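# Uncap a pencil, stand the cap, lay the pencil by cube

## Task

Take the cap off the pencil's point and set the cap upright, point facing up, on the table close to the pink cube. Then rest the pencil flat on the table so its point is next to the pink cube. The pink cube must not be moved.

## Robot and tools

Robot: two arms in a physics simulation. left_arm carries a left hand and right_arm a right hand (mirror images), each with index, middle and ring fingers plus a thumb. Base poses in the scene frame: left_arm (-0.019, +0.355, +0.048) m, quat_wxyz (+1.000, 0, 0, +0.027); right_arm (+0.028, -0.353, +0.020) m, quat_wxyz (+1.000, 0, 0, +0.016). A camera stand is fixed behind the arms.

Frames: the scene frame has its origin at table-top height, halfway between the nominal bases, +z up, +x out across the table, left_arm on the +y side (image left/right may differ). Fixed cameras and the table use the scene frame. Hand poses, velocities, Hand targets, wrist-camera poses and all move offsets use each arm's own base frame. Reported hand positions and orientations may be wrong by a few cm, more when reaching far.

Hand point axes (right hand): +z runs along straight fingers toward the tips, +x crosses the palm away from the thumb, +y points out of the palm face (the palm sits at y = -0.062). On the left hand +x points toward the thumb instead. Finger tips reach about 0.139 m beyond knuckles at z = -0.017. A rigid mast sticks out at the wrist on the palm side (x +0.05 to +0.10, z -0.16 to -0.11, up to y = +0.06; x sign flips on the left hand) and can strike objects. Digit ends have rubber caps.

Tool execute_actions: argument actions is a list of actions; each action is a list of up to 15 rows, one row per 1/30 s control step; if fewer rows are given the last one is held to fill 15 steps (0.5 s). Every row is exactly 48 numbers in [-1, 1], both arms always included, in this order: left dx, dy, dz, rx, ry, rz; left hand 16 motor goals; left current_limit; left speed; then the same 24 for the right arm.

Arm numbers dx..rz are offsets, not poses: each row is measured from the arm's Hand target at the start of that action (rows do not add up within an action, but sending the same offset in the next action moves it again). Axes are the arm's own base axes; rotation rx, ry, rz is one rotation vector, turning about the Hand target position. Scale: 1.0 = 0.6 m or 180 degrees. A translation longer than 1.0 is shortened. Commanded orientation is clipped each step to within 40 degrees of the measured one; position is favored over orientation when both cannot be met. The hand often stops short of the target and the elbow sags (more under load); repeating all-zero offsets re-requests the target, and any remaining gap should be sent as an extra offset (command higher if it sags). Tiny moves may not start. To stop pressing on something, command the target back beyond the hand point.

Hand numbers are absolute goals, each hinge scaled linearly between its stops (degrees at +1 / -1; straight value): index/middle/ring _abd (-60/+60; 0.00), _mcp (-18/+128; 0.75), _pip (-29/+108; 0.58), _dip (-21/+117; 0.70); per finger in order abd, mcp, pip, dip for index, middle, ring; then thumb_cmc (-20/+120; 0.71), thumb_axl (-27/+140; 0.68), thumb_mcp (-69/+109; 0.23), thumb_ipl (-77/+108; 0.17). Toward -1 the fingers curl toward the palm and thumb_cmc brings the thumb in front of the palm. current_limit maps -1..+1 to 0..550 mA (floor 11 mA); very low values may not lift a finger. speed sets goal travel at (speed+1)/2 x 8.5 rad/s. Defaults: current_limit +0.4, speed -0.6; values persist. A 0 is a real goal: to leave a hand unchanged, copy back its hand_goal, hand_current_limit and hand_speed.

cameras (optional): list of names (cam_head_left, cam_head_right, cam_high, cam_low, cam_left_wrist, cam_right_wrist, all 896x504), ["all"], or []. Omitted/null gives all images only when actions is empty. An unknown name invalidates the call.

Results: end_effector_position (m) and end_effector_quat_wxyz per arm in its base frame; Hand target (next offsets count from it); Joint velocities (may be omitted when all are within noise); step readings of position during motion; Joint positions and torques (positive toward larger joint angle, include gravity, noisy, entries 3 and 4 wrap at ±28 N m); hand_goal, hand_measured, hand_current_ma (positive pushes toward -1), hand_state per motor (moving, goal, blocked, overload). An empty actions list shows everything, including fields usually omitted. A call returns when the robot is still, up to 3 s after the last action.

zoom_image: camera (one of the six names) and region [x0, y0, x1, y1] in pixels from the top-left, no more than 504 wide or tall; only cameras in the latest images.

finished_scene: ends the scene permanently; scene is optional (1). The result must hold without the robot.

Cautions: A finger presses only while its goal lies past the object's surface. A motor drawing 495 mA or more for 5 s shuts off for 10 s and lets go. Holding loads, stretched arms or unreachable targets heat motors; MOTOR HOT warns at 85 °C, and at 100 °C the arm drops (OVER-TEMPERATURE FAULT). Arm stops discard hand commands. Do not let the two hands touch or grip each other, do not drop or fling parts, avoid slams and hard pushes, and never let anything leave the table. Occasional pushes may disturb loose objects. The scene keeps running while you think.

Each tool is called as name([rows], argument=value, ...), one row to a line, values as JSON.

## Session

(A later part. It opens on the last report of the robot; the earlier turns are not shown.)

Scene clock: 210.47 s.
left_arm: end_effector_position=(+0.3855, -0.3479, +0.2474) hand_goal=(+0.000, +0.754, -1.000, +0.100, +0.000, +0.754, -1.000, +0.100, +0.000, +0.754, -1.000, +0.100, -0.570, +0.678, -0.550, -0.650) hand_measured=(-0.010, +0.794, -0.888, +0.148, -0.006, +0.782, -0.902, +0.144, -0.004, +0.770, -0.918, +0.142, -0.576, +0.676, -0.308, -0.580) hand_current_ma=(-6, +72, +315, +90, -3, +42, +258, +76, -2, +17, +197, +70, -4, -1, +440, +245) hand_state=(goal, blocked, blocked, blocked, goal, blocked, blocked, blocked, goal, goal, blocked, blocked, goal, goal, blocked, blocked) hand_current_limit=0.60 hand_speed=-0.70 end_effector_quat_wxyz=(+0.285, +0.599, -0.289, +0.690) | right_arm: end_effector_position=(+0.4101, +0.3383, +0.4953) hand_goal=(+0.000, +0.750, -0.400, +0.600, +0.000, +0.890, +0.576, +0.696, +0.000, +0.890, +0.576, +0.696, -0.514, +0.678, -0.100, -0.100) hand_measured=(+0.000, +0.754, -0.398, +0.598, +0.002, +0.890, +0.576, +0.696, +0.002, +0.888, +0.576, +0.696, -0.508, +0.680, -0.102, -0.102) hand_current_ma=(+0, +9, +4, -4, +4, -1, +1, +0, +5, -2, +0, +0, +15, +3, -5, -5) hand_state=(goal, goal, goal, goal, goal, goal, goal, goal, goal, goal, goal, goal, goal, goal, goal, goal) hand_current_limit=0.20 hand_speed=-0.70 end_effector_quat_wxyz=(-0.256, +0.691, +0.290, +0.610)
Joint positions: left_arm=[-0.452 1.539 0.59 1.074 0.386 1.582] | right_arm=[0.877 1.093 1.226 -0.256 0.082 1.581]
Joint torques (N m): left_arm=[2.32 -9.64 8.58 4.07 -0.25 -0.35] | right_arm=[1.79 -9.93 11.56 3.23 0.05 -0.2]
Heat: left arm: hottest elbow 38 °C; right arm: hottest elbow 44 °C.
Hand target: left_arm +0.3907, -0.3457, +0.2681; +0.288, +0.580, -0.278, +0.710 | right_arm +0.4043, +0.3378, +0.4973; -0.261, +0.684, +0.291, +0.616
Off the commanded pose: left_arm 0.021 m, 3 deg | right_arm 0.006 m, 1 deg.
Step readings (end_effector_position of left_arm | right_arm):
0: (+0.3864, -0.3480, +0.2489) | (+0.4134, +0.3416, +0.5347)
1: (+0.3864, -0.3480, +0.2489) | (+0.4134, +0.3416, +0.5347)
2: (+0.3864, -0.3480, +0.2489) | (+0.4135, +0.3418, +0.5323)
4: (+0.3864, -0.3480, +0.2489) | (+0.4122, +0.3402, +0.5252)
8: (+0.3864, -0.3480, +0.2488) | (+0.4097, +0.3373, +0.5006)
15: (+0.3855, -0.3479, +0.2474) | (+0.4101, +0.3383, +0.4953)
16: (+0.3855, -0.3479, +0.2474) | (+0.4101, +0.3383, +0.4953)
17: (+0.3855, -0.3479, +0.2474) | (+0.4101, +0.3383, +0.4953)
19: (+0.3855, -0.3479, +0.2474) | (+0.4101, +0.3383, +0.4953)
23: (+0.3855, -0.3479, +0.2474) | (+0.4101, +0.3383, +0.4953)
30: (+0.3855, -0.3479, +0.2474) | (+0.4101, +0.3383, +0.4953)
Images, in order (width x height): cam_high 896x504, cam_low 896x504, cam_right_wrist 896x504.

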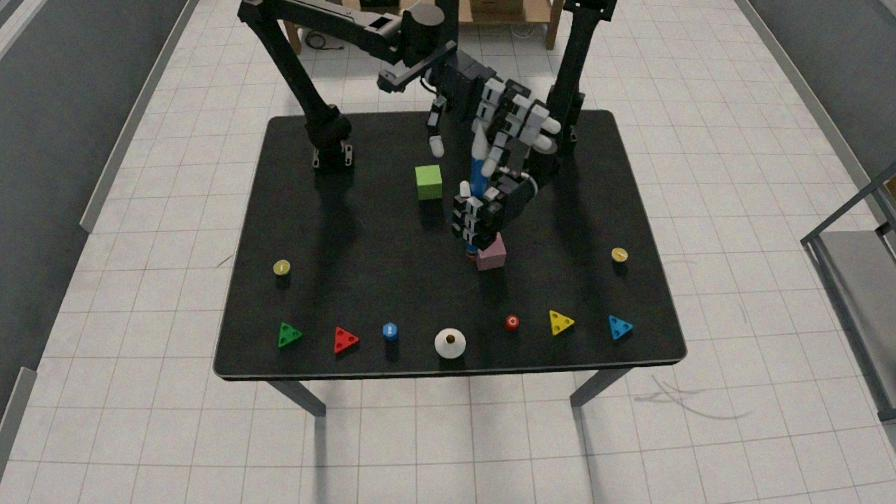

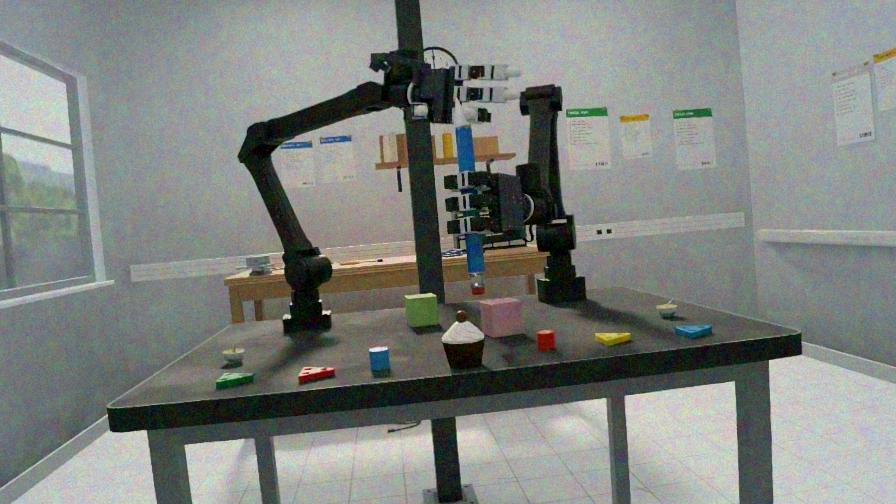

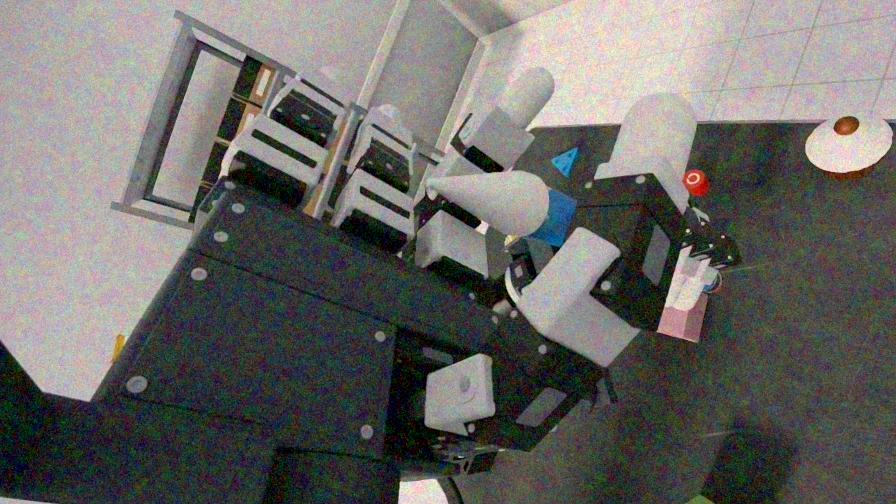

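execute_actions([
  [[0,0,0,0,0,0,0,0.754,-1,0.1,0,0.754,-1,0.1,0,0.754,-1,0.1,-0.571,0.678,-0.55,-0.65,0.6,-0.7,-0.028,0.008,0,0,0,0,0,0.75,-0.4,0.6,0,0.89,0.576,0.696,0,0.89,0.576,0.696,-0.514,0.678,-0.1,-0.1,0.2,-0.7]],
  [[0,0,0,0,0,0,0,0.754,-1,0.1,0,0.754,-1,0.1,0,0.754,-1,0.1,-0.571,0.678,-0.55,-0.65,0.6,-0.7,0,0,0,0,0,0,0,0.75,-0.4,0.6,0,0.89,0.576,0.696,0,0.89,0.576,0.696,-0.514,0.678,-0.1,-0.1,0.2,-0.7]],
], cameras=["cam_low","cam_high","cam_right_wrist"])

zoom_image(camera="cam_high", region=[455, 100, 515, 160])

zoom_image(camera="cam_low", region=[430, 80, 490, 140])

Scene clock: 214.00 s.
left_arm: end_effector_position=(+0.3857, -0.3479, +0.2475) hand_goal=(+0.000, +0.754, -1.000, +0.100, +0.000, +0.754, -1.000, +0.100, +0.000, +0.754, -1.000, +0.100, -0.570, +0.678, -0.550, -0.650) hand_measured=(-0.010, +0.794, -0.888, +0.148, -0.006, +0.782, -0.902, +0.144, -0.004, +0.770, -0.918, +0.142, -0.576, +0.676, -0.308, -0.580) hand_current_ma=(-6, +72, +315, +90, -3, +42, +258, +76, -2, +17, +197, +70, -4, -1, +440, +245) hand_state=(goal, blocked, blocked, blocked, goal, blocked, blocked, blocked, goal, goal, blocked, blocked, goal, goal, blocked, blocked) hand_current_limit=0.60 hand_speed=-0.70 end_effector_quat_wxyz=(+0.284, +0.599, -0.288, +0.691) | right_arm: end_effector_position=(+0.3930, +0.3441, +0.4969) hand_goal=(+0.000, +0.750, -0.400, +0.600, +0.000, +0.890, +0.576, +0.696, +0.000, +0.890, +0.576, +0.696, -0.514, +0.678, -0.100, -0.100) hand_measured=(+0.000, +0.754, -0.398, +0.598, +0.002, +0.890, +0.576, +0.696, +0.002, +0.888, +0.576, +0.696, -0.508, +0.680, -0.102, -0.102) hand_current_ma=(+0, +10, +5, -4, +4, -1, +1, +0, +5, -2, +0, +0, +15, +3, -5, -5) hand_state=(goal, goal, goal, goal, goal, goal, goal, goal, goal, goal, goal, goal, goal, goal, goal, goal) hand_current_limit=0.20 hand_speed=-0.70 end_effector_quat_wxyz=(-0.257, +0.688, +0.292, +0.613)
Joint positions: left_arm=[-0.452 1.539 0.59 1.074 0.385 1.582] | right_arm=[0.924 1.076 1.213 -0.255 0.125 1.581]
Joint torques (N m): left_arm=[2.08 -8.94 8.44 4.03 -0.14 -0.3] | right_arm=[1.85 -9.58 11.73 2.97 0.18 -0.16]
Heat: left arm: hottest elbow 38 °C; right arm: hottest elbow 44 °C.
Hand target: left_arm +0.3908, -0.3457, +0.2682; +0.288, +0.580, -0.278, +0.710 | right_arm +0.3876, +0.3426, +0.4972; -0.261, +0.684, +0.290, +0.616
Off the commanded pose: left_arm 0.021 m, 3 deg | right_arm 0.006 m, 1 deg.
Step readings (end_effector_position of left_arm | right_arm):
0: (+0.3855, -0.3479, +0.2474) | (+0.4101, +0.3383, +0.4953)
1: (+0.3855, -0.3479, +0.2474) | (+0.4101, +0.3382, +0.4953)
2: (+0.3855, -0.3479, +0.2474) | (+0.4094, +0.3382, +0.4952)
4: (+0.3855, -0.3479, +0.2474) | (+0.4068, +0.3382, +0.4951)
8: (+0.3856, -0.3479, +0.2475) | (+0.3976, +0.3427, +0.4955)
15: (+0.3857, -0.3479, +0.2475) | (+0.3929, +0.3442, +0.4969)
16: (+0.3857, -0.3479, +0.2475) | (+0.3929, +0.3442, +0.4969)
17: (+0.3857, -0.3479, +0.2475) | (+0.3929, +0.3442, +0.4969)
19: (+0.3857, -0.3479, +0.2475) | (+0.3930, +0.3441, +0.4969)
23: (+0.3857, -0.3479, +0.2475) | (+0.3930, +0.3441, +0.4969)
30: (+0.3857, -0.3479, +0.2475) | (+0.3930, +0.3441, +0.4969)
Images, in order (width x height): cam_high 896x504, cam_low 896x504, cam_right_wrist 896x504.

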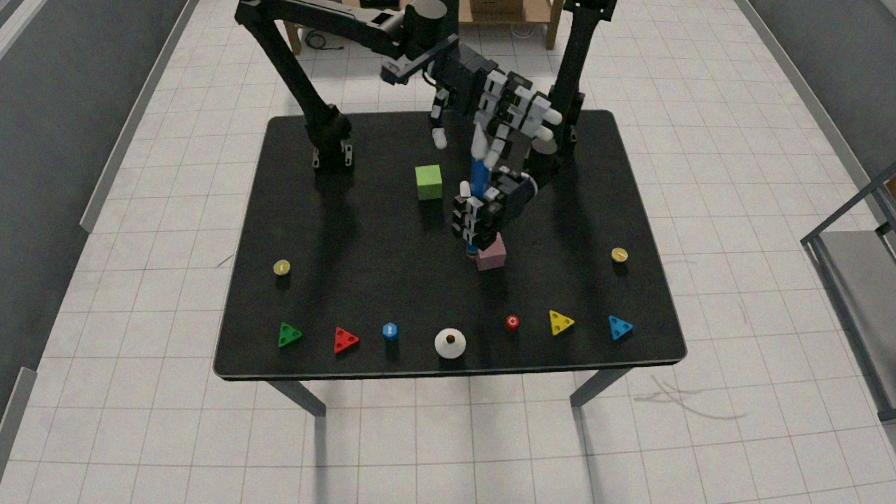

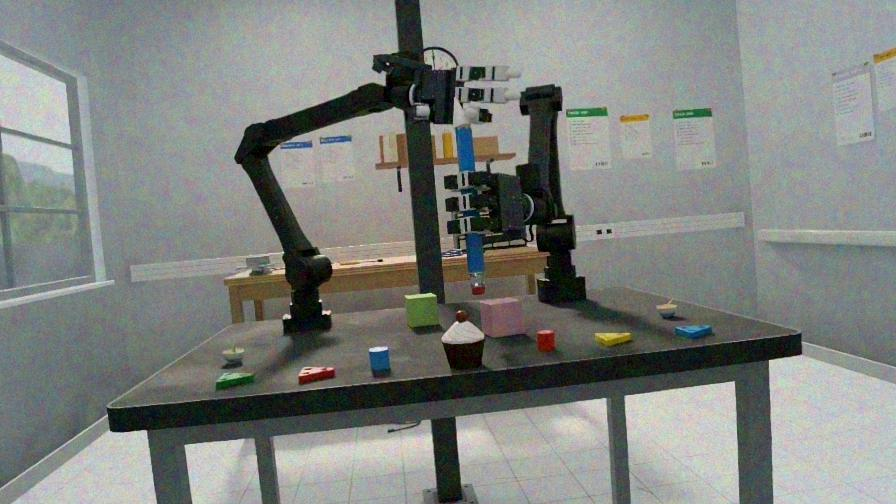

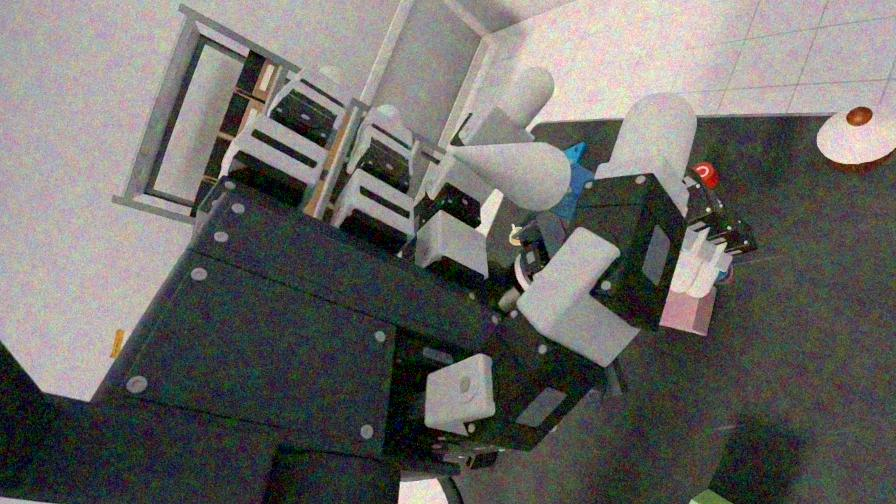

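Scaled by 8.400.

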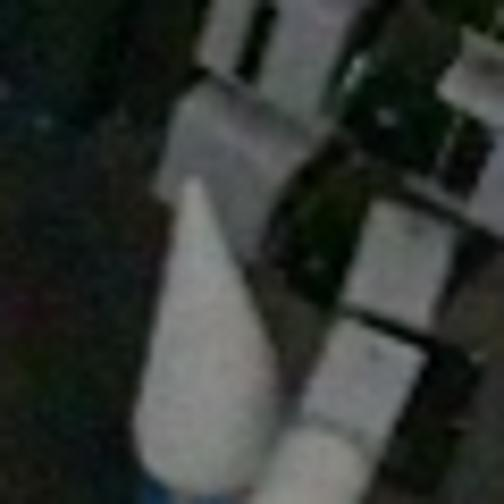

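Scaled by 8.400.

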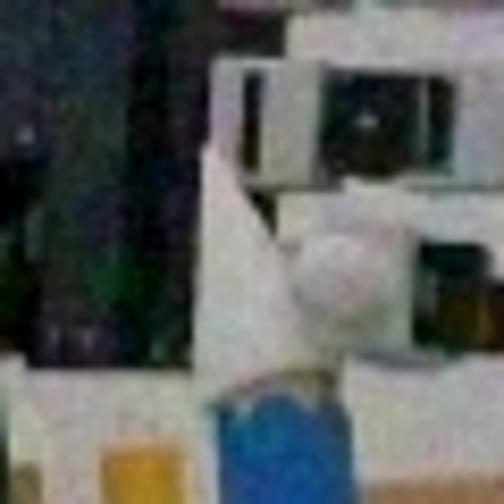

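execute_actions([
  [[0,0,0,0,0,0,0,0.754,-1,0.1,0,0.754,-1,0.1,0,0.754,-1,0.1,-0.571,0.678,-0.55,-0.65,0.6,-0.7,0,0,0,0,0,0,0,0.65,-0.78,0.55,0,0.89,0.576,0.696,0,0.89,0.576,0.696,-0.514,0.678,-0.32,-0.37,0.0,-0.8]],
  [[0,0,0,0,0,0,0,0.754,-1,0.1,0,0.754,-1,0.1,0,0.754,-1,0.1,-0.571,0.678,-0.55,-0.65,0.6,-0.7,0,0,0,0,0,0,0,0.65,-0.78,0.55,0,0.89,0.576,0.696,0,0.89,0.576,0.696,-0.514,0.678,-0.32,-0.37,0.0,-0.8]],
], cameras=["cam_low","cam_high","cam_right_wrist"])

zoom_image(camera="cam_high", region=[455, 100, 515, 160])

zoom_image(camera="cam_low", region=[430, 80, 490, 140])

Scene clock: 219.53 s.
left_arm: end_effector_position=(+0.3803, -0.3521, +0.2446) hand_goal=(+0.000, +0.754, -1.000, +0.100, +0.000, +0.754, -1.000, +0.100, +0.000, +0.754, -1.000, +0.100, -0.570, +0.678, -0.550, -0.650) hand_measured=(-0.010, +0.792, -0.888, +0.148, -0.006, +0.782, -0.902, +0.144, -0.004, +0.772, -0.918, +0.142, -0.576, +0.676, -0.308, -0.580) hand_current_ma=(-6, +68, +315, +90, -3, +42, +257, +76, -2, +21, +193, +70, -4, -1, +440, +245) hand_state=(goal, blocked, blocked, blocked, goal, blocked, blocked, blocked, goal, goal, blocked, blocked, goal, goal, blocked, blocked) hand_current_limit=0.60 hand_speed=-0.70 end_effector_quat_wxyz=(+0.278, +0.589, -0.306, +0.694) | right_arm: end_effector_position=(+0.3925, +0.3452, +0.4985) hand_goal=(+0.000, +0.650, -0.780, +0.550, +0.000, +0.890, +0.576, +0.696, +0.000, +0.890, +0.576, +0.696, -0.514, +0.678, -0.320, -0.370) hand_measured=(-0.008, +0.696, -0.722, +0.554, +0.002, +0.890, +0.576, +0.696, +0.002, +0.888, +0.576, +0.696, -0.508, +0.680, -0.316, -0.366) hand_current_ma=(-18, +164, +204, +11, +4, -1, +1, +0, +5, -2, +0, +0, +15, +3, +9, +10) hand_state=(goal, blocked, blocked, goal, goal, goal, goal, goal, goal, goal, goal, goal, goal, goal, goal, goal) hand_current_limit=0.00 hand_speed=-0.80 end_effector_quat_wxyz=(-0.259, +0.686, +0.291, +0.615)
Joint positions: left_arm=[-0.459 1.539 0.59 1.077 0.398 1.62] | right_arm=[0.926 1.076 1.213 -0.248 0.124 1.581]
Joint torques (N m): left_arm=[2.14 -9.35 8.84 3.95 -0.53 -0.71] | right_arm=[1.73 -9.58 11.7 2.69 0.16 -0.15]
Heat: left arm: hottest elbow 38 °C; right arm: hottest elbow 44 °C.
Hand target: left_arm +0.3908, -0.3456, +0.2681; +0.288, +0.580, -0.278, +0.710 | right_arm +0.3875, +0.3427, +0.4971; -0.261, +0.684, +0.291, +0.616
Off the commanded pose: left_arm 0.027 m, 4 deg | right_arm 0.006 m, 0 deg.
Step readings (end_effector_position of left_arm | right_arm):
0: (+0.3857, -0.3479, +0.2475) | (+0.3930, +0.3441, +0.4969)
1: (+0.3857, -0.3479, +0.2475) | (+0.3930, +0.3441, +0.4969)
2: (+0.3857, -0.3479, +0.2475) | (+0.3930, +0.3441, +0.4969)
4: (+0.3852, -0.3481, +0.2472) | (+0.3928, +0.3443, +0.4969)
8: (+0.3834, -0.3496, +0.2460) | (+0.3923, +0.3451, +0.4974)
15: (+0.3810, -0.3515, +0.2452) | (+0.3924, +0.3452, +0.4980)
16: (+0.3807, -0.3517, +0.2451) | (+0.3924, +0.3452, +0.4981)
17: (+0.3805, -0.3519, +0.2450) | (+0.3924, +0.3453, +0.4983)
19: (+0.3803, -0.3521, +0.2448) | (+0.3925, +0.3452, +0.4985)
23: (+0.3803, -0.3521, +0.2447) | (+0.3925, +0.3452, +0.4985)
30: (+0.3803, -0.3521, +0.2446) | (+0.3925, +0.3452, +0.4985)
Images, in order (width x height): cam_high 896x504, cam_low 896x504, cam_right_wrist 896x504.

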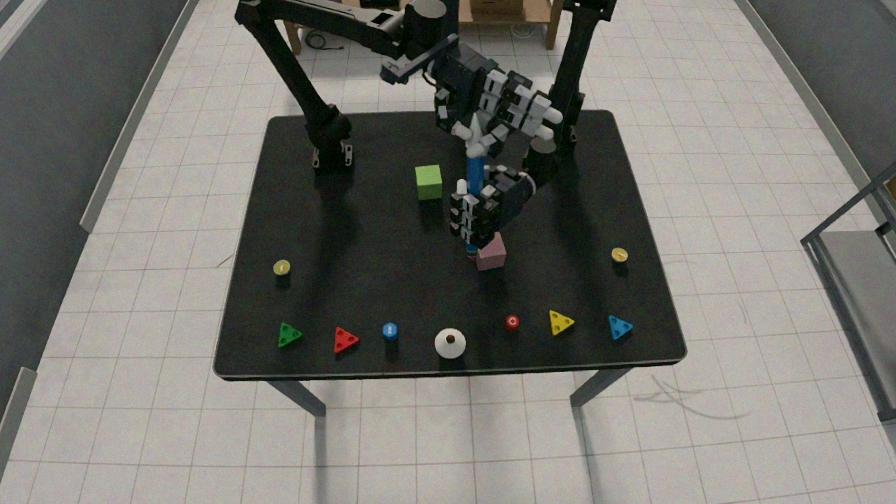

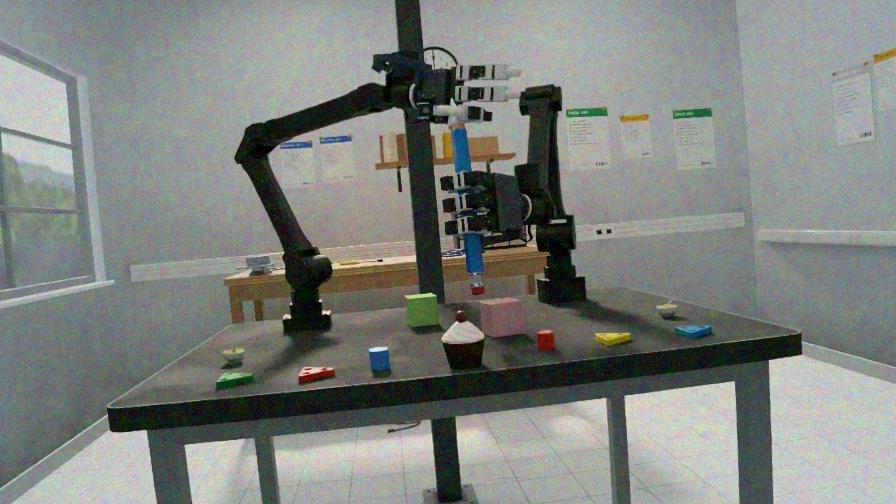

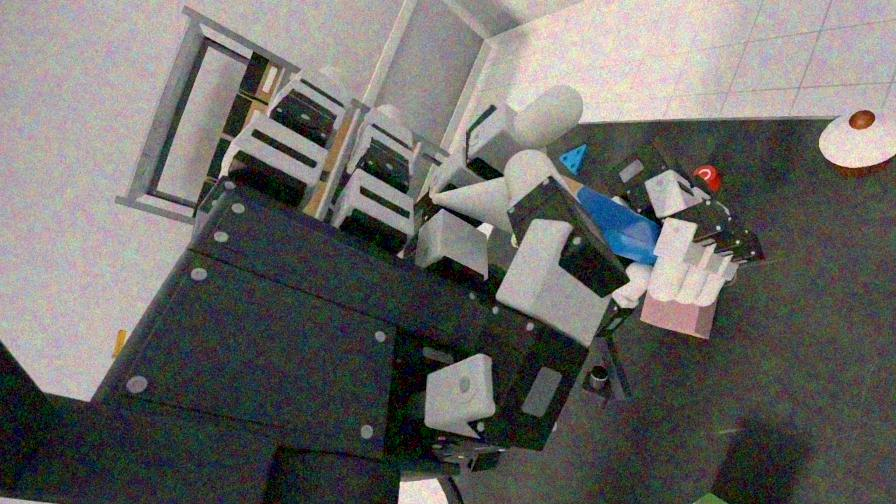

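Scaled by 8.400.

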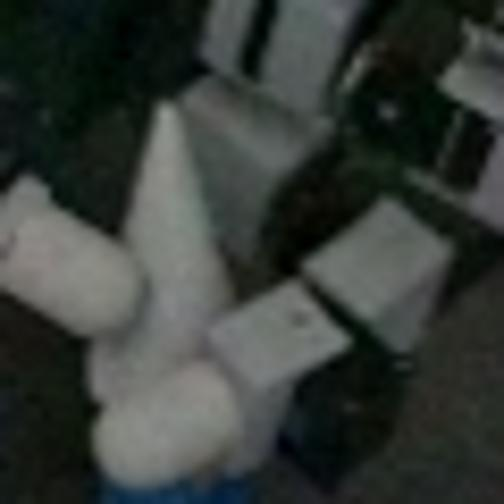

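Scaled by 8.400.

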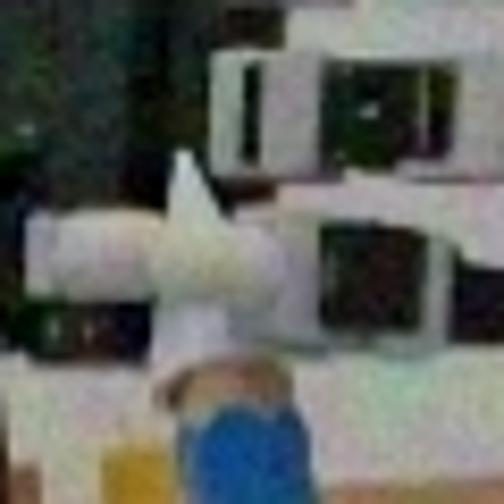

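execute_actions([
  [[0,0,0,0,0,0,0,0.754,-1,0.1,0,0.754,-1,0.1,0,0.754,-1,0.1,-0.571,0.678,-0.55,-0.65,0.6,-0.7,0,0,0,0,0,0,0,0.65,-0.80,0.50,0,0.89,0.576,0.696,0,0.89,0.576,0.696,-0.514,0.678,-0.42,-0.5,0.1,-0.8]],
  [[0,0,0,0,0,0,0,0.754,-1,0.1,0,0.754,-1,0.1,0,0.754,-1,0.1,-0.571,0.678,-0.55,-0.65,0.6,-0.7,0,0,0,0,0,0,0,0.65,-0.80,0.50,0,0.89,0.576,0.696,0,0.89,0.576,0.696,-0.514,0.678,-0.42,-0.5,0.1,-0.8]],
], cameras=["cam_low","cam_high","cam_right_wrist"])

zoom_image(camera="cam_high", region=[455, 100, 515, 160])

zoom_image(camera="cam_low", region=[430, 80, 490, 140])

Scene clock: 221.63 s.
left_arm: end_effector_position=(+0.3793, -0.3518, +0.2434) hand_goal=(+0.000, +0.754, -1.000, +0.100, +0.000, +0.754, -1.000, +0.100, +0.000, +0.754, -1.000, +0.100, -0.570, +0.678, -0.550, -0.650) hand_measured=(-0.010, +0.788, -0.888, +0.148, -0.006, +0.782, -0.902, +0.144, -0.004, +0.776, -0.918, +0.142, -0.576, +0.676, -0.304, -0.584) hand_current_ma=(-6, +55, +315, +90, -3, +42, +256, +76, -2, +29, +193, +70, -4, -2, +440, +222) hand_state=(goal, blocked, blocked, blocked, goal, blocked, blocked, blocked, goal, blocked, blocked, blocked, goal, goal, blocked, blocked) hand_current_limit=0.60 hand_speed=-0.70 end_effector_quat_wxyz=(+0.277, +0.589, -0.308, +0.694) | right_arm: end_effector_position=(+0.3930, +0.3443, +0.4993) hand_goal=(+0.000, +0.650, -0.800, +0.500, +0.000, +0.890, +0.576, +0.696, +0.000, +0.890, +0.576, +0.696, -0.514, +0.678, -0.420, -0.500) hand_measured=(-0.010, +0.690, -0.758, +0.502, +0.002, +0.890, +0.576, +0.696, +0.002, +0.888, +0.576, +0.696, -0.512, +0.674, -0.374, -0.452) hand_current_ma=(-20, +138, +137, +2, +4, -1, +1, +0, +5, -2, +0, +0, +2, -9, +217, +232) hand_state=(goal, blocked, blocked, goal, goal, goal, goal, goal, goal, goal, goal, goal, goal, goal, blocked, blocked) hand_current_limit=0.10 hand_speed=-0.80 end_effector_quat_wxyz=(-0.257, +0.685, +0.290, +0.617)
Joint positions: left_arm=[-0.459 1.539 0.587 1.079 0.399 1.623] | right_arm=[0.926 1.076 1.213 -0.246 0.13 1.579]
Joint torques (N m): left_arm=[2.73 -9.47 9.09 3.81 -0.65 -0.73] | right_arm=[1.73 -9.58 11.73 2.59 -0.03 -0.13]
Heat: left arm: hottest elbow 38 °C; right arm: hottest elbow 44 °C.
Hand target: left_arm +0.3908, -0.3456, +0.2682; +0.288, +0.580, -0.278, +0.710 | right_arm +0.3875, +0.3427, +0.4971; -0.261, +0.684, +0.291, +0.616
Off the commanded pose: left_arm 0.028 m, 4 deg | right_arm 0.006 m, 1 deg.
Step readings (end_effector_position of left_arm | right_arm):
0: (+0.3803, -0.3521, +0.2446) | (+0.3925, +0.3452, +0.4985)
1: (+0.3803, -0.3521, +0.2446) | (+0.3925, +0.3452, +0.4985)
2: (+0.3803, -0.3521, +0.2446) | (+0.3925, +0.3452, +0.4985)
4: (+0.3801, -0.3522, +0.2444) | (+0.3926, +0.3449, +0.4985)
8: (+0.3795, -0.3519, +0.2437) | (+0.3929, +0.3443, +0.4992)
15: (+0.3793, -0.3518, +0.2434) | (+0.3930, +0.3443, +0.4993)
16: (+0.3793, -0.3518, +0.2434) | (+0.3930, +0.3443, +0.4993)
17: (+0.3793, -0.3518, +0.2434) | (+0.3930, +0.3443, +0.4993)
19: (+0.3793, -0.3518, +0.2434) | (+0.3930, +0.3443, +0.4993)
23: (+0.3793, -0.3518, +0.2434) | (+0.3930, +0.3443, +0.4993)
30: (+0.3793, -0.3518, +0.2434) | (+0.3930, +0.3443, +0.4993)
Images, in order (width x height): cam_high 896x504, cam_low 896x504, cam_right_wrist 896x504.

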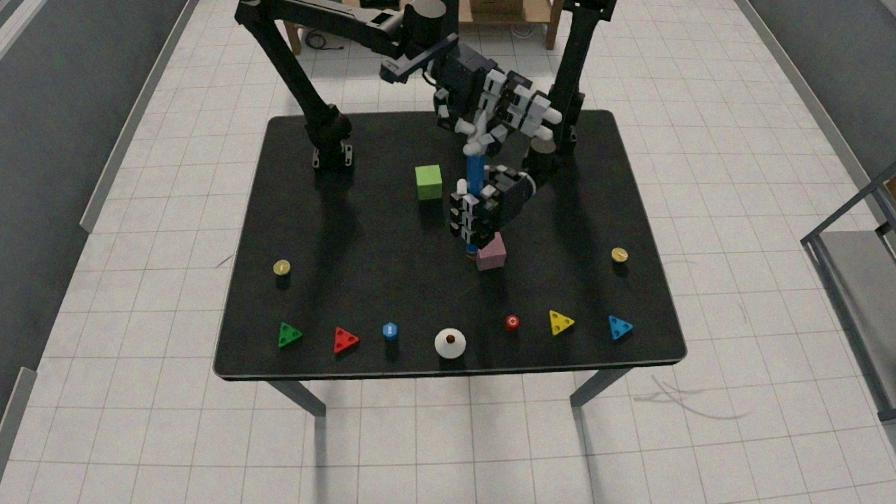

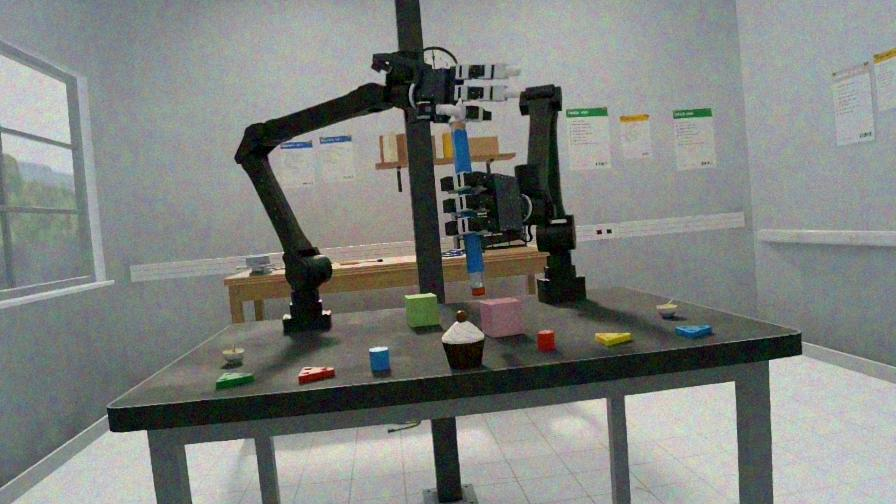

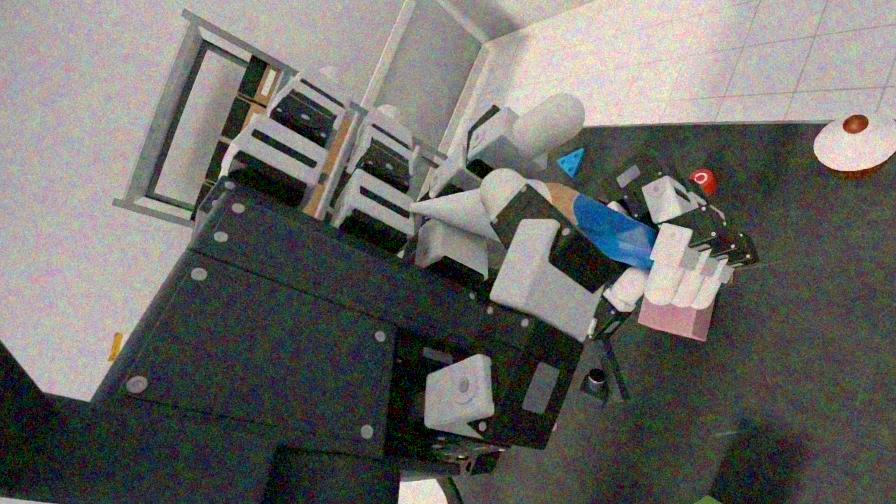

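Scaled by 8.400.

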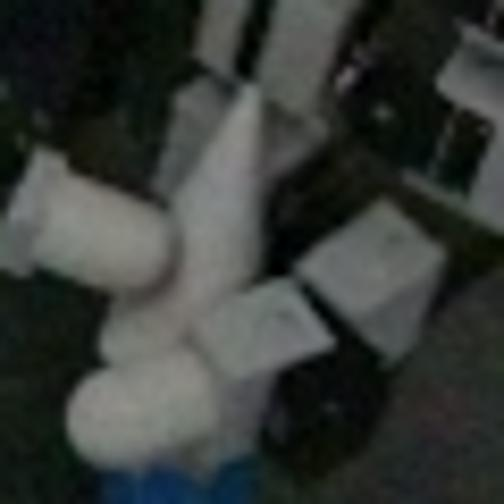

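Scaled by 8.400.

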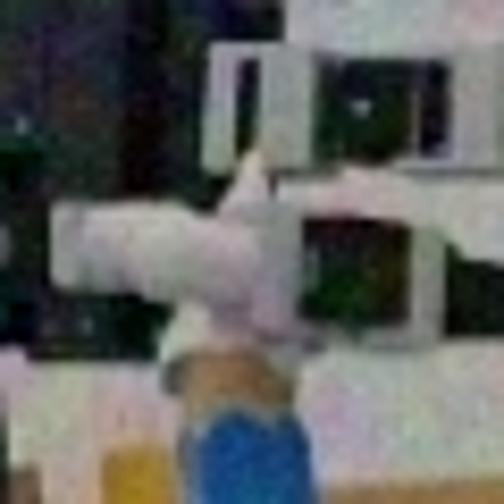

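execute_actions([
  [[0,0,0,0,0,0,0,0.754,-1,0.1,0,0.754,-1,0.1,0,0.754,-1,0.1,-0.571,0.678,-0.55,-0.65,0.6,-0.7,0,0,0,0,0,0,0,0.70,-0.6,0.55,0,0.89,0.576,0.696,0,0.89,0.576,0.696,-0.514,0.75,-0.25,-0.3,0.1,-0.7]],
  [[0,0,0,0,0,0,0,0.754,-1,0.1,0,0.754,-1,0.1,0,0.754,-1,0.1,-0.571,0.678,-0.55,-0.65,0.6,-0.7,-0.010,-0.0095,0,0,0,0,0,0.70,-0.6,0.55,0,0.89,0.576,0.696,0,0.89,0.576,0.696,-0.514,0.75,-0.25,-0.3,0.1,-0.7]],
  [[0,0,0,0,0,0,0,0.754,-1,0.1,0,0.754,-1,0.1,0,0.754,-1,0.1,-0.571,0.678,-0.55,-0.65,0.6,-0.7,0,0,0,0,0,0,0,0.70,-0.6,0.55,0,0.89,0.576,0.696,0,0.89,0.576,0.696,-0.514,0.75,-0.25,-0.3,0.1,-0.7]],
], cameras=["cam_low","cam_high","cam_right_wrist"])

zoom_image(camera="cam_high", region=[455, 100, 515, 160])

zoom_image(camera="cam_low", region=[430, 80, 490, 140])

Scene clock: 225.73 s.
left_arm: end_effector_position=(+0.3809, -0.3507, +0.2448) hand_goal=(+0.000, +0.754, -1.000, +0.100, +0.000, +0.754, -1.000, +0.100, +0.000, +0.754, -1.000, +0.100, -0.570, +0.678, -0.550, -0.650) hand_measured=(-0.010, +0.788, -0.888, +0.148, -0.006, +0.782, -0.902, +0.144, -0.004, +0.776, -0.918, +0.142, -0.576, +0.676, -0.304, -0.584) hand_current_ma=(-6, +55, +315, +90, -3, +42, +256, +76, -2, +29, +193, +70, -4, -2, +440, +221) hand_state=(goal, blocked, blocked, blocked, goal, blocked, blocked, blocked, goal, blocked, blocked, blocked, goal, goal, blocked, blocked) hand_current_limit=0.60 hand_speed=-0.70 end_effector_quat_wxyz=(+0.280, +0.592, -0.301, +0.693) | right_arm: end_effector_position=(+0.3902, +0.3406, +0.5001) hand_goal=(+0.000, +0.700, -0.600, +0.550, +0.000, +0.890, +0.576, +0.696, +0.000, +0.890, +0.576, +0.696, -0.514, +0.750, -0.250, -0.300) hand_measured=(-0.006, +0.716, -0.584, +0.548, +0.002, +0.890, +0.576, +0.696, +0.002, +0.888, +0.576, +0.696, -0.510, +0.752, -0.252, -0.302) hand_current_ma=(-11, +46, +43, -4, +4, -1, +1, +0, +5, -2, +0, +0, +9, +3, -6, -5) hand_state=(goal, goal, goal, goal, goal, goal, goal, goal, goal, goal, goal, goal, goal, goal, goal, goal) hand_current_limit=0.10 hand_speed=-0.70 end_effector_quat_wxyz=(-0.258, +0.684, +0.290, +0.618)
Joint positions: left_arm=[-0.458 1.539 0.587 1.079 0.393 1.609] | right_arm=[0.926 1.063 1.204 -0.246 0.129 1.579]
Joint torques (N m): left_arm=[3.78 -9.23 8.81 3.85 -0.43 -0.58] | right_arm=[1.96 -9.99 11.25 2.35 0.13 -0.13]
Heat: left arm: hottest elbow 37 °C; right arm: hottest elbow 43 °C.
Hand target: left_arm +0.3907, -0.3457, +0.2682; +0.288, +0.580, -0.278, +0.710 | right_arm +0.3816, +0.3370, +0.4971; -0.261, +0.684, +0.290, +0.616
Off the commanded pose: left_arm 0.026 m, 4 deg | right_arm 0.010 m, 0 deg.
Step readings (end_effector_position of left_arm | right_arm):
0: (+0.3793, -0.3518, +0.2434) | (+0.3930, +0.3443, +0.4993)
1: (+0.3793, -0.3518, +0.2434) | (+0.3930, +0.3443, +0.4993)
2: (+0.3793, -0.3518, +0.2434) | (+0.3930, +0.3443, +0.4993)
4: (+0.3801, -0.3515, +0.2438) | (+0.3928, +0.3440, +0.4996)
8: (+0.3817, -0.3504, +0.2450) | (+0.3925, +0.3438, +0.5002)
15: (+0.3817, -0.3504, +0.2452) | (+0.3925, +0.3438, +0.5002)
16: (+0.3817, -0.3504, +0.2452) | (+0.3925, +0.3438, +0.5002)
17: (+0.3817, -0.3504, +0.2452) | (+0.3924, +0.3437, +0.5004)
19: (+0.3817, -0.3504, +0.2452) | (+0.3920, +0.3431, +0.5002)
23: (+0.3810, -0.3506, +0.2450) | (+0.3905, +0.3411, +0.5005)
30: (+0.3809, -0.3507, +0.2448) | (+0.3902, +0.3406, +0.5001)
31: (+0.3809, -0.3507, +0.2448) | (+0.3902, +0.3406, +0.5001)
32: (+0.3809, -0.3507, +0.2448) | (+0.3902, +0.3406, +0.5001)
34: (+0.3809, -0.3507, +0.2448) | (+0.3902, +0.3406, +0.5001)
38: (+0.3809, -0.3507, +0.2448) | (+0.3902, +0.3406, +0.5001)
45: (+0.3809, -0.3507, +0.2448) | (+0.3902, +0.3406, +0.5001)
Images, in order (width x height): cam_high 896x504, cam_low 896x504, cam_right_wrist 896x504.

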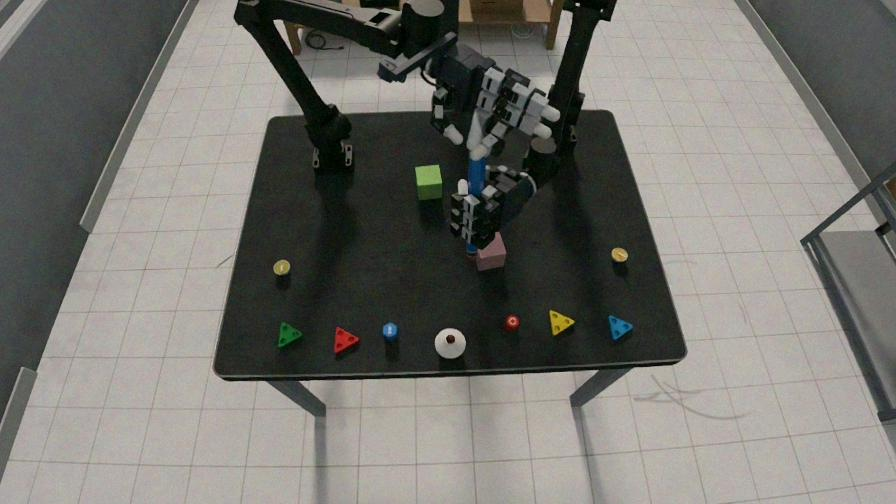

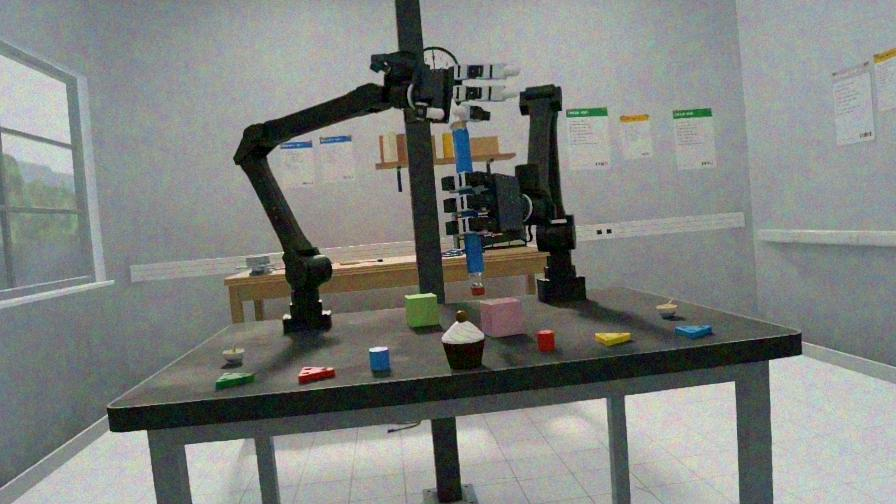

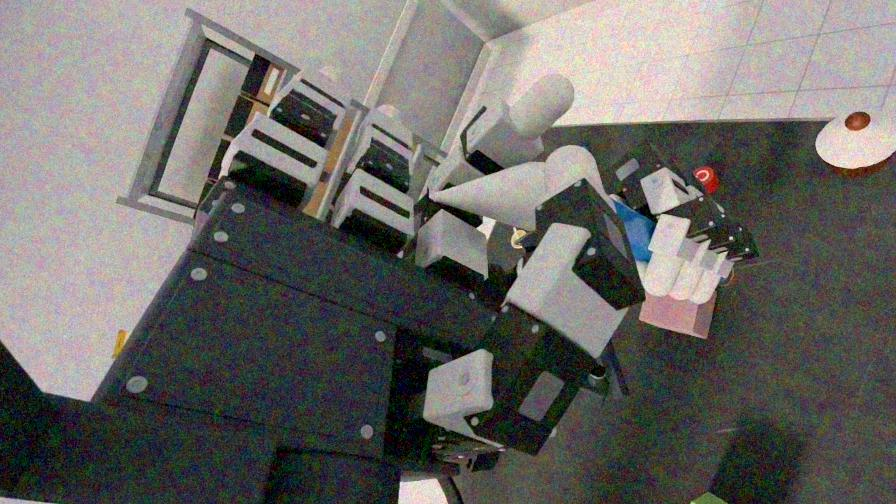

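Scaled by 8.400.

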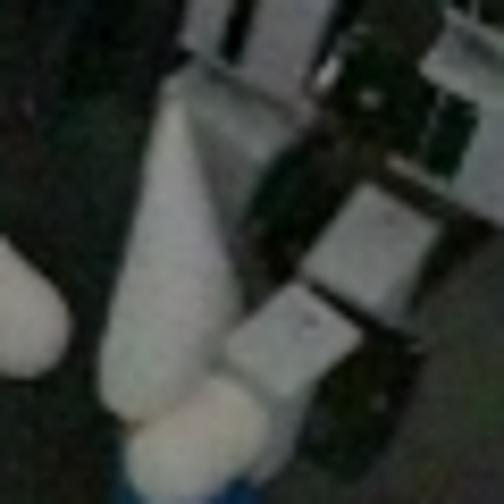

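Scaled by 8.400.

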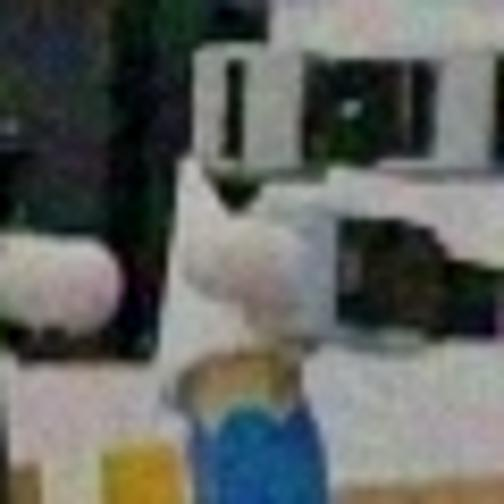

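execute_actions([
  [[0,0,0,0,0,0,0,0.754,-1,0.1,0,0.754,-1,0.1,0,0.754,-1,0.1,-0.571,0.678,-0.55,-0.65,0.6,-0.7,0,0,0,0,0,0,0,0.68,-0.70,0.50,0,0.89,0.576,0.696,0,0.89,0.576,0.696,-0.514,0.715,-0.38,-0.44,0.0,-0.85]],
  [[0,0,0,0,0,0,0,0.754,-1,0.1,0,0.754,-1,0.1,0,0.754,-1,0.1,-0.571,0.678,-0.55,-0.65,0.6,-0.7,0,0,0,0,0,0,0,0.68,-0.70,0.50,0,0.89,0.576,0.696,0,0.89,0.576,0.696,-0.514,0.715,-0.38,-0.44,0.0,-0.85]],
], cameras=["cam_low","cam_high","cam_right_wrist"])

zoom_image(camera="cam_high", region=[455, 100, 515, 160])

zoom_image(camera="cam_low", region=[430, 80, 490, 140])

Scene clock: 227.93 s.
left_arm: end_effector_position=(+0.3801, -0.3511, +0.2437) hand_goal=(+0.000, +0.754, -1.000, +0.100, +0.000, +0.754, -1.000, +0.100, +0.000, +0.754, -1.000, +0.100, -0.570, +0.678, -0.550, -0.650) hand_measured=(-0.010, +0.788, -0.888, +0.148, -0.006, +0.782, -0.902, +0.144, -0.004, +0.776, -0.918, +0.142, -0.576, +0.676, -0.304, -0.584) hand_current_ma=(-6, +55, +315, +90, -3, +42, +256, +76, -2, +29, +193, +70, -4, -2, +440, +221) hand_state=(goal, blocked, blocked, blocked, goal, blocked, blocked, blocked, goal, blocked, blocked, blocked, goal, goal, blocked, blocked) hand_current_limit=0.60 hand_speed=-0.70 end_effector_quat_wxyz=(+0.277, +0.590, -0.306, +0.694) | right_arm: end_effector_position=(+0.3900, +0.3401, +0.5007) hand_goal=(+0.000, +0.680, -0.700, +0.500, +0.000, +0.890, +0.576, +0.696, +0.000, +0.890, +0.576, +0.696, -0.514, +0.716, -0.380, -0.440) hand_measured=(-0.008, +0.714, -0.658, +0.502, +0.002, +0.890, +0.576, +0.696, +0.002, +0.888, +0.576, +0.696, -0.510, +0.722, -0.360, -0.428) hand_current_ma=(-17, +118, +140, +4, +4, -1, +1, +0, +5, -2, +0, +0, +9, +15, +74, +44) hand_state=(goal, blocked, blocked, goal, goal, goal, goal, goal, goal, goal, goal, goal, goal, goal, goal, goal) hand_current_limit=0.00 hand_speed=-0.85 end_effector_quat_wxyz=(-0.257, +0.684, +0.289, +0.618)
Joint positions: left_arm=[-0.458 1.539 0.587 1.079 0.398 1.62] | right_arm=[0.926 1.062 1.204 -0.246 0.131 1.579]
Joint torques (N m): left_arm=[1.96 -9.41 9.02 3.97 -0.59 -0.74] | right_arm=[1.96 -9.99 11.26 2.35 0.09 -0.12]
Heat: left arm: hottest elbow 37 °C; right arm: hottest elbow 43 °C.
Hand target: left_arm +0.3908, -0.3456, +0.2682; +0.288, +0.580, -0.278, +0.710 | right_arm +0.3815, +0.3370, +0.4972; -0.261, +0.684, +0.291, +0.616
Off the commanded pose: left_arm 0.027 m, 4 deg | right_arm 0.010 m, 1 deg.
Step readings (end_effector_position of left_arm | right_arm):
0: (+0.3809, -0.3507, +0.2448) | (+0.3902, +0.3406, +0.5001)
1: (+0.3809, -0.3507, +0.2448) | (+0.3902, +0.3406, +0.5001)
2: (+0.3809, -0.3507, +0.2448) | (+0.3902, +0.3406, +0.5001)
4: (+0.3807, -0.3508, +0.2446) | (+0.3902, +0.3406, +0.5001)
8: (+0.3802, -0.3510, +0.2440) | (+0.3902, +0.3406, +0.5001)
15: (+0.3801, -0.3511, +0.2437) | (+0.3901, +0.3402, +0.5005)
16: (+0.3801, -0.3511, +0.2437) | (+0.3900, +0.3401, +0.5007)
17: (+0.3801, -0.3511, +0.2437) | (+0.3900, +0.3401, +0.5007)
19: (+0.3801, -0.3511, +0.2437) | (+0.3900, +0.3401, +0.5007)
23: (+0.3801, -0.3511, +0.2437) | (+0.3900, +0.3401, +0.5007)
30: (+0.3801, -0.3511, +0.2437) | (+0.3900, +0.3401, +0.5007)
Images, in order (width x height): cam_high 896x504, cam_low 896x504, cam_right_wrist 896x504.

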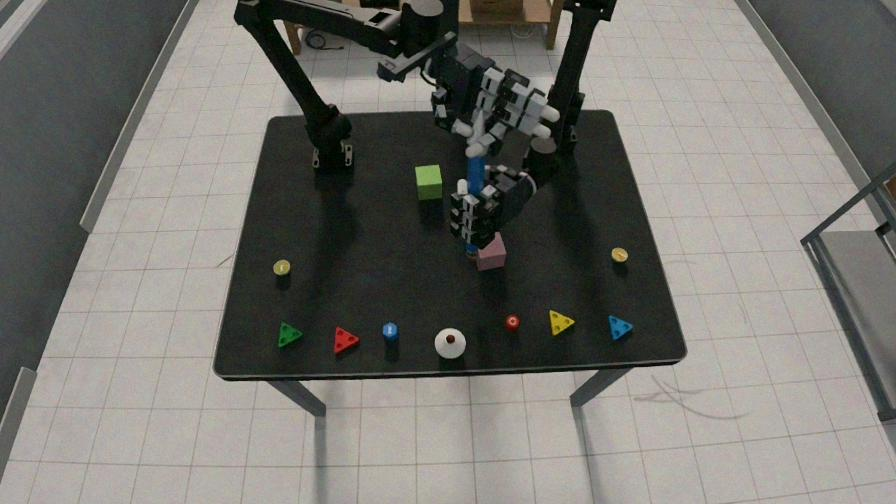

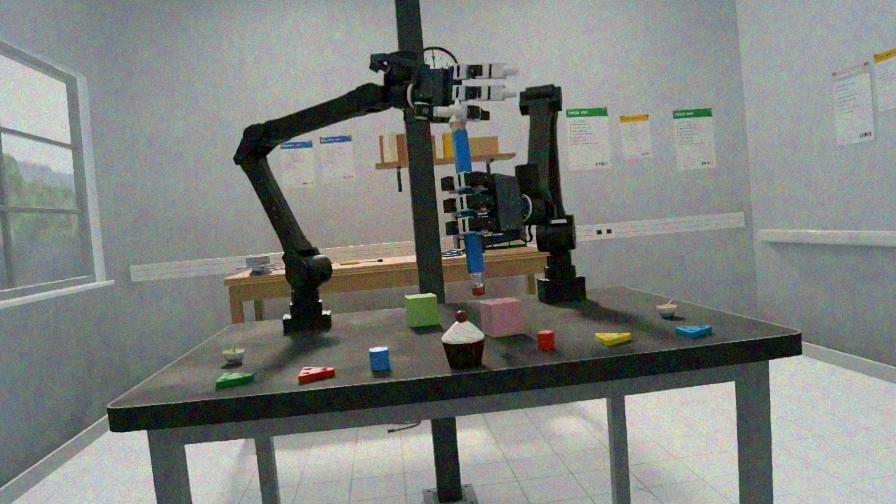

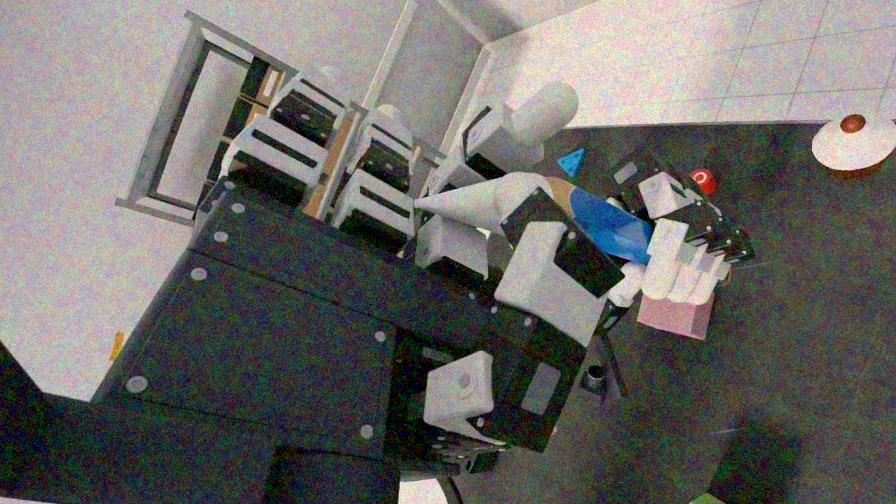

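Scaled by 8.400.

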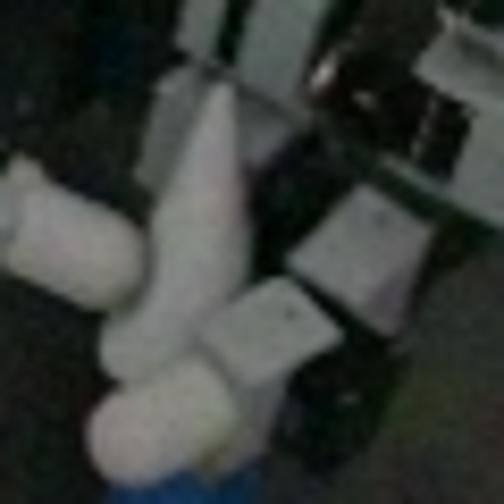

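Scaled by 8.400.

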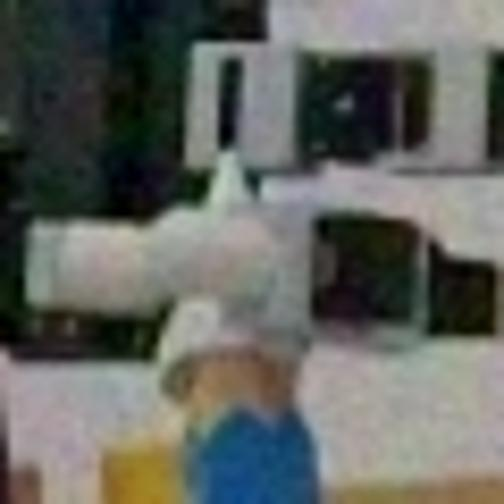

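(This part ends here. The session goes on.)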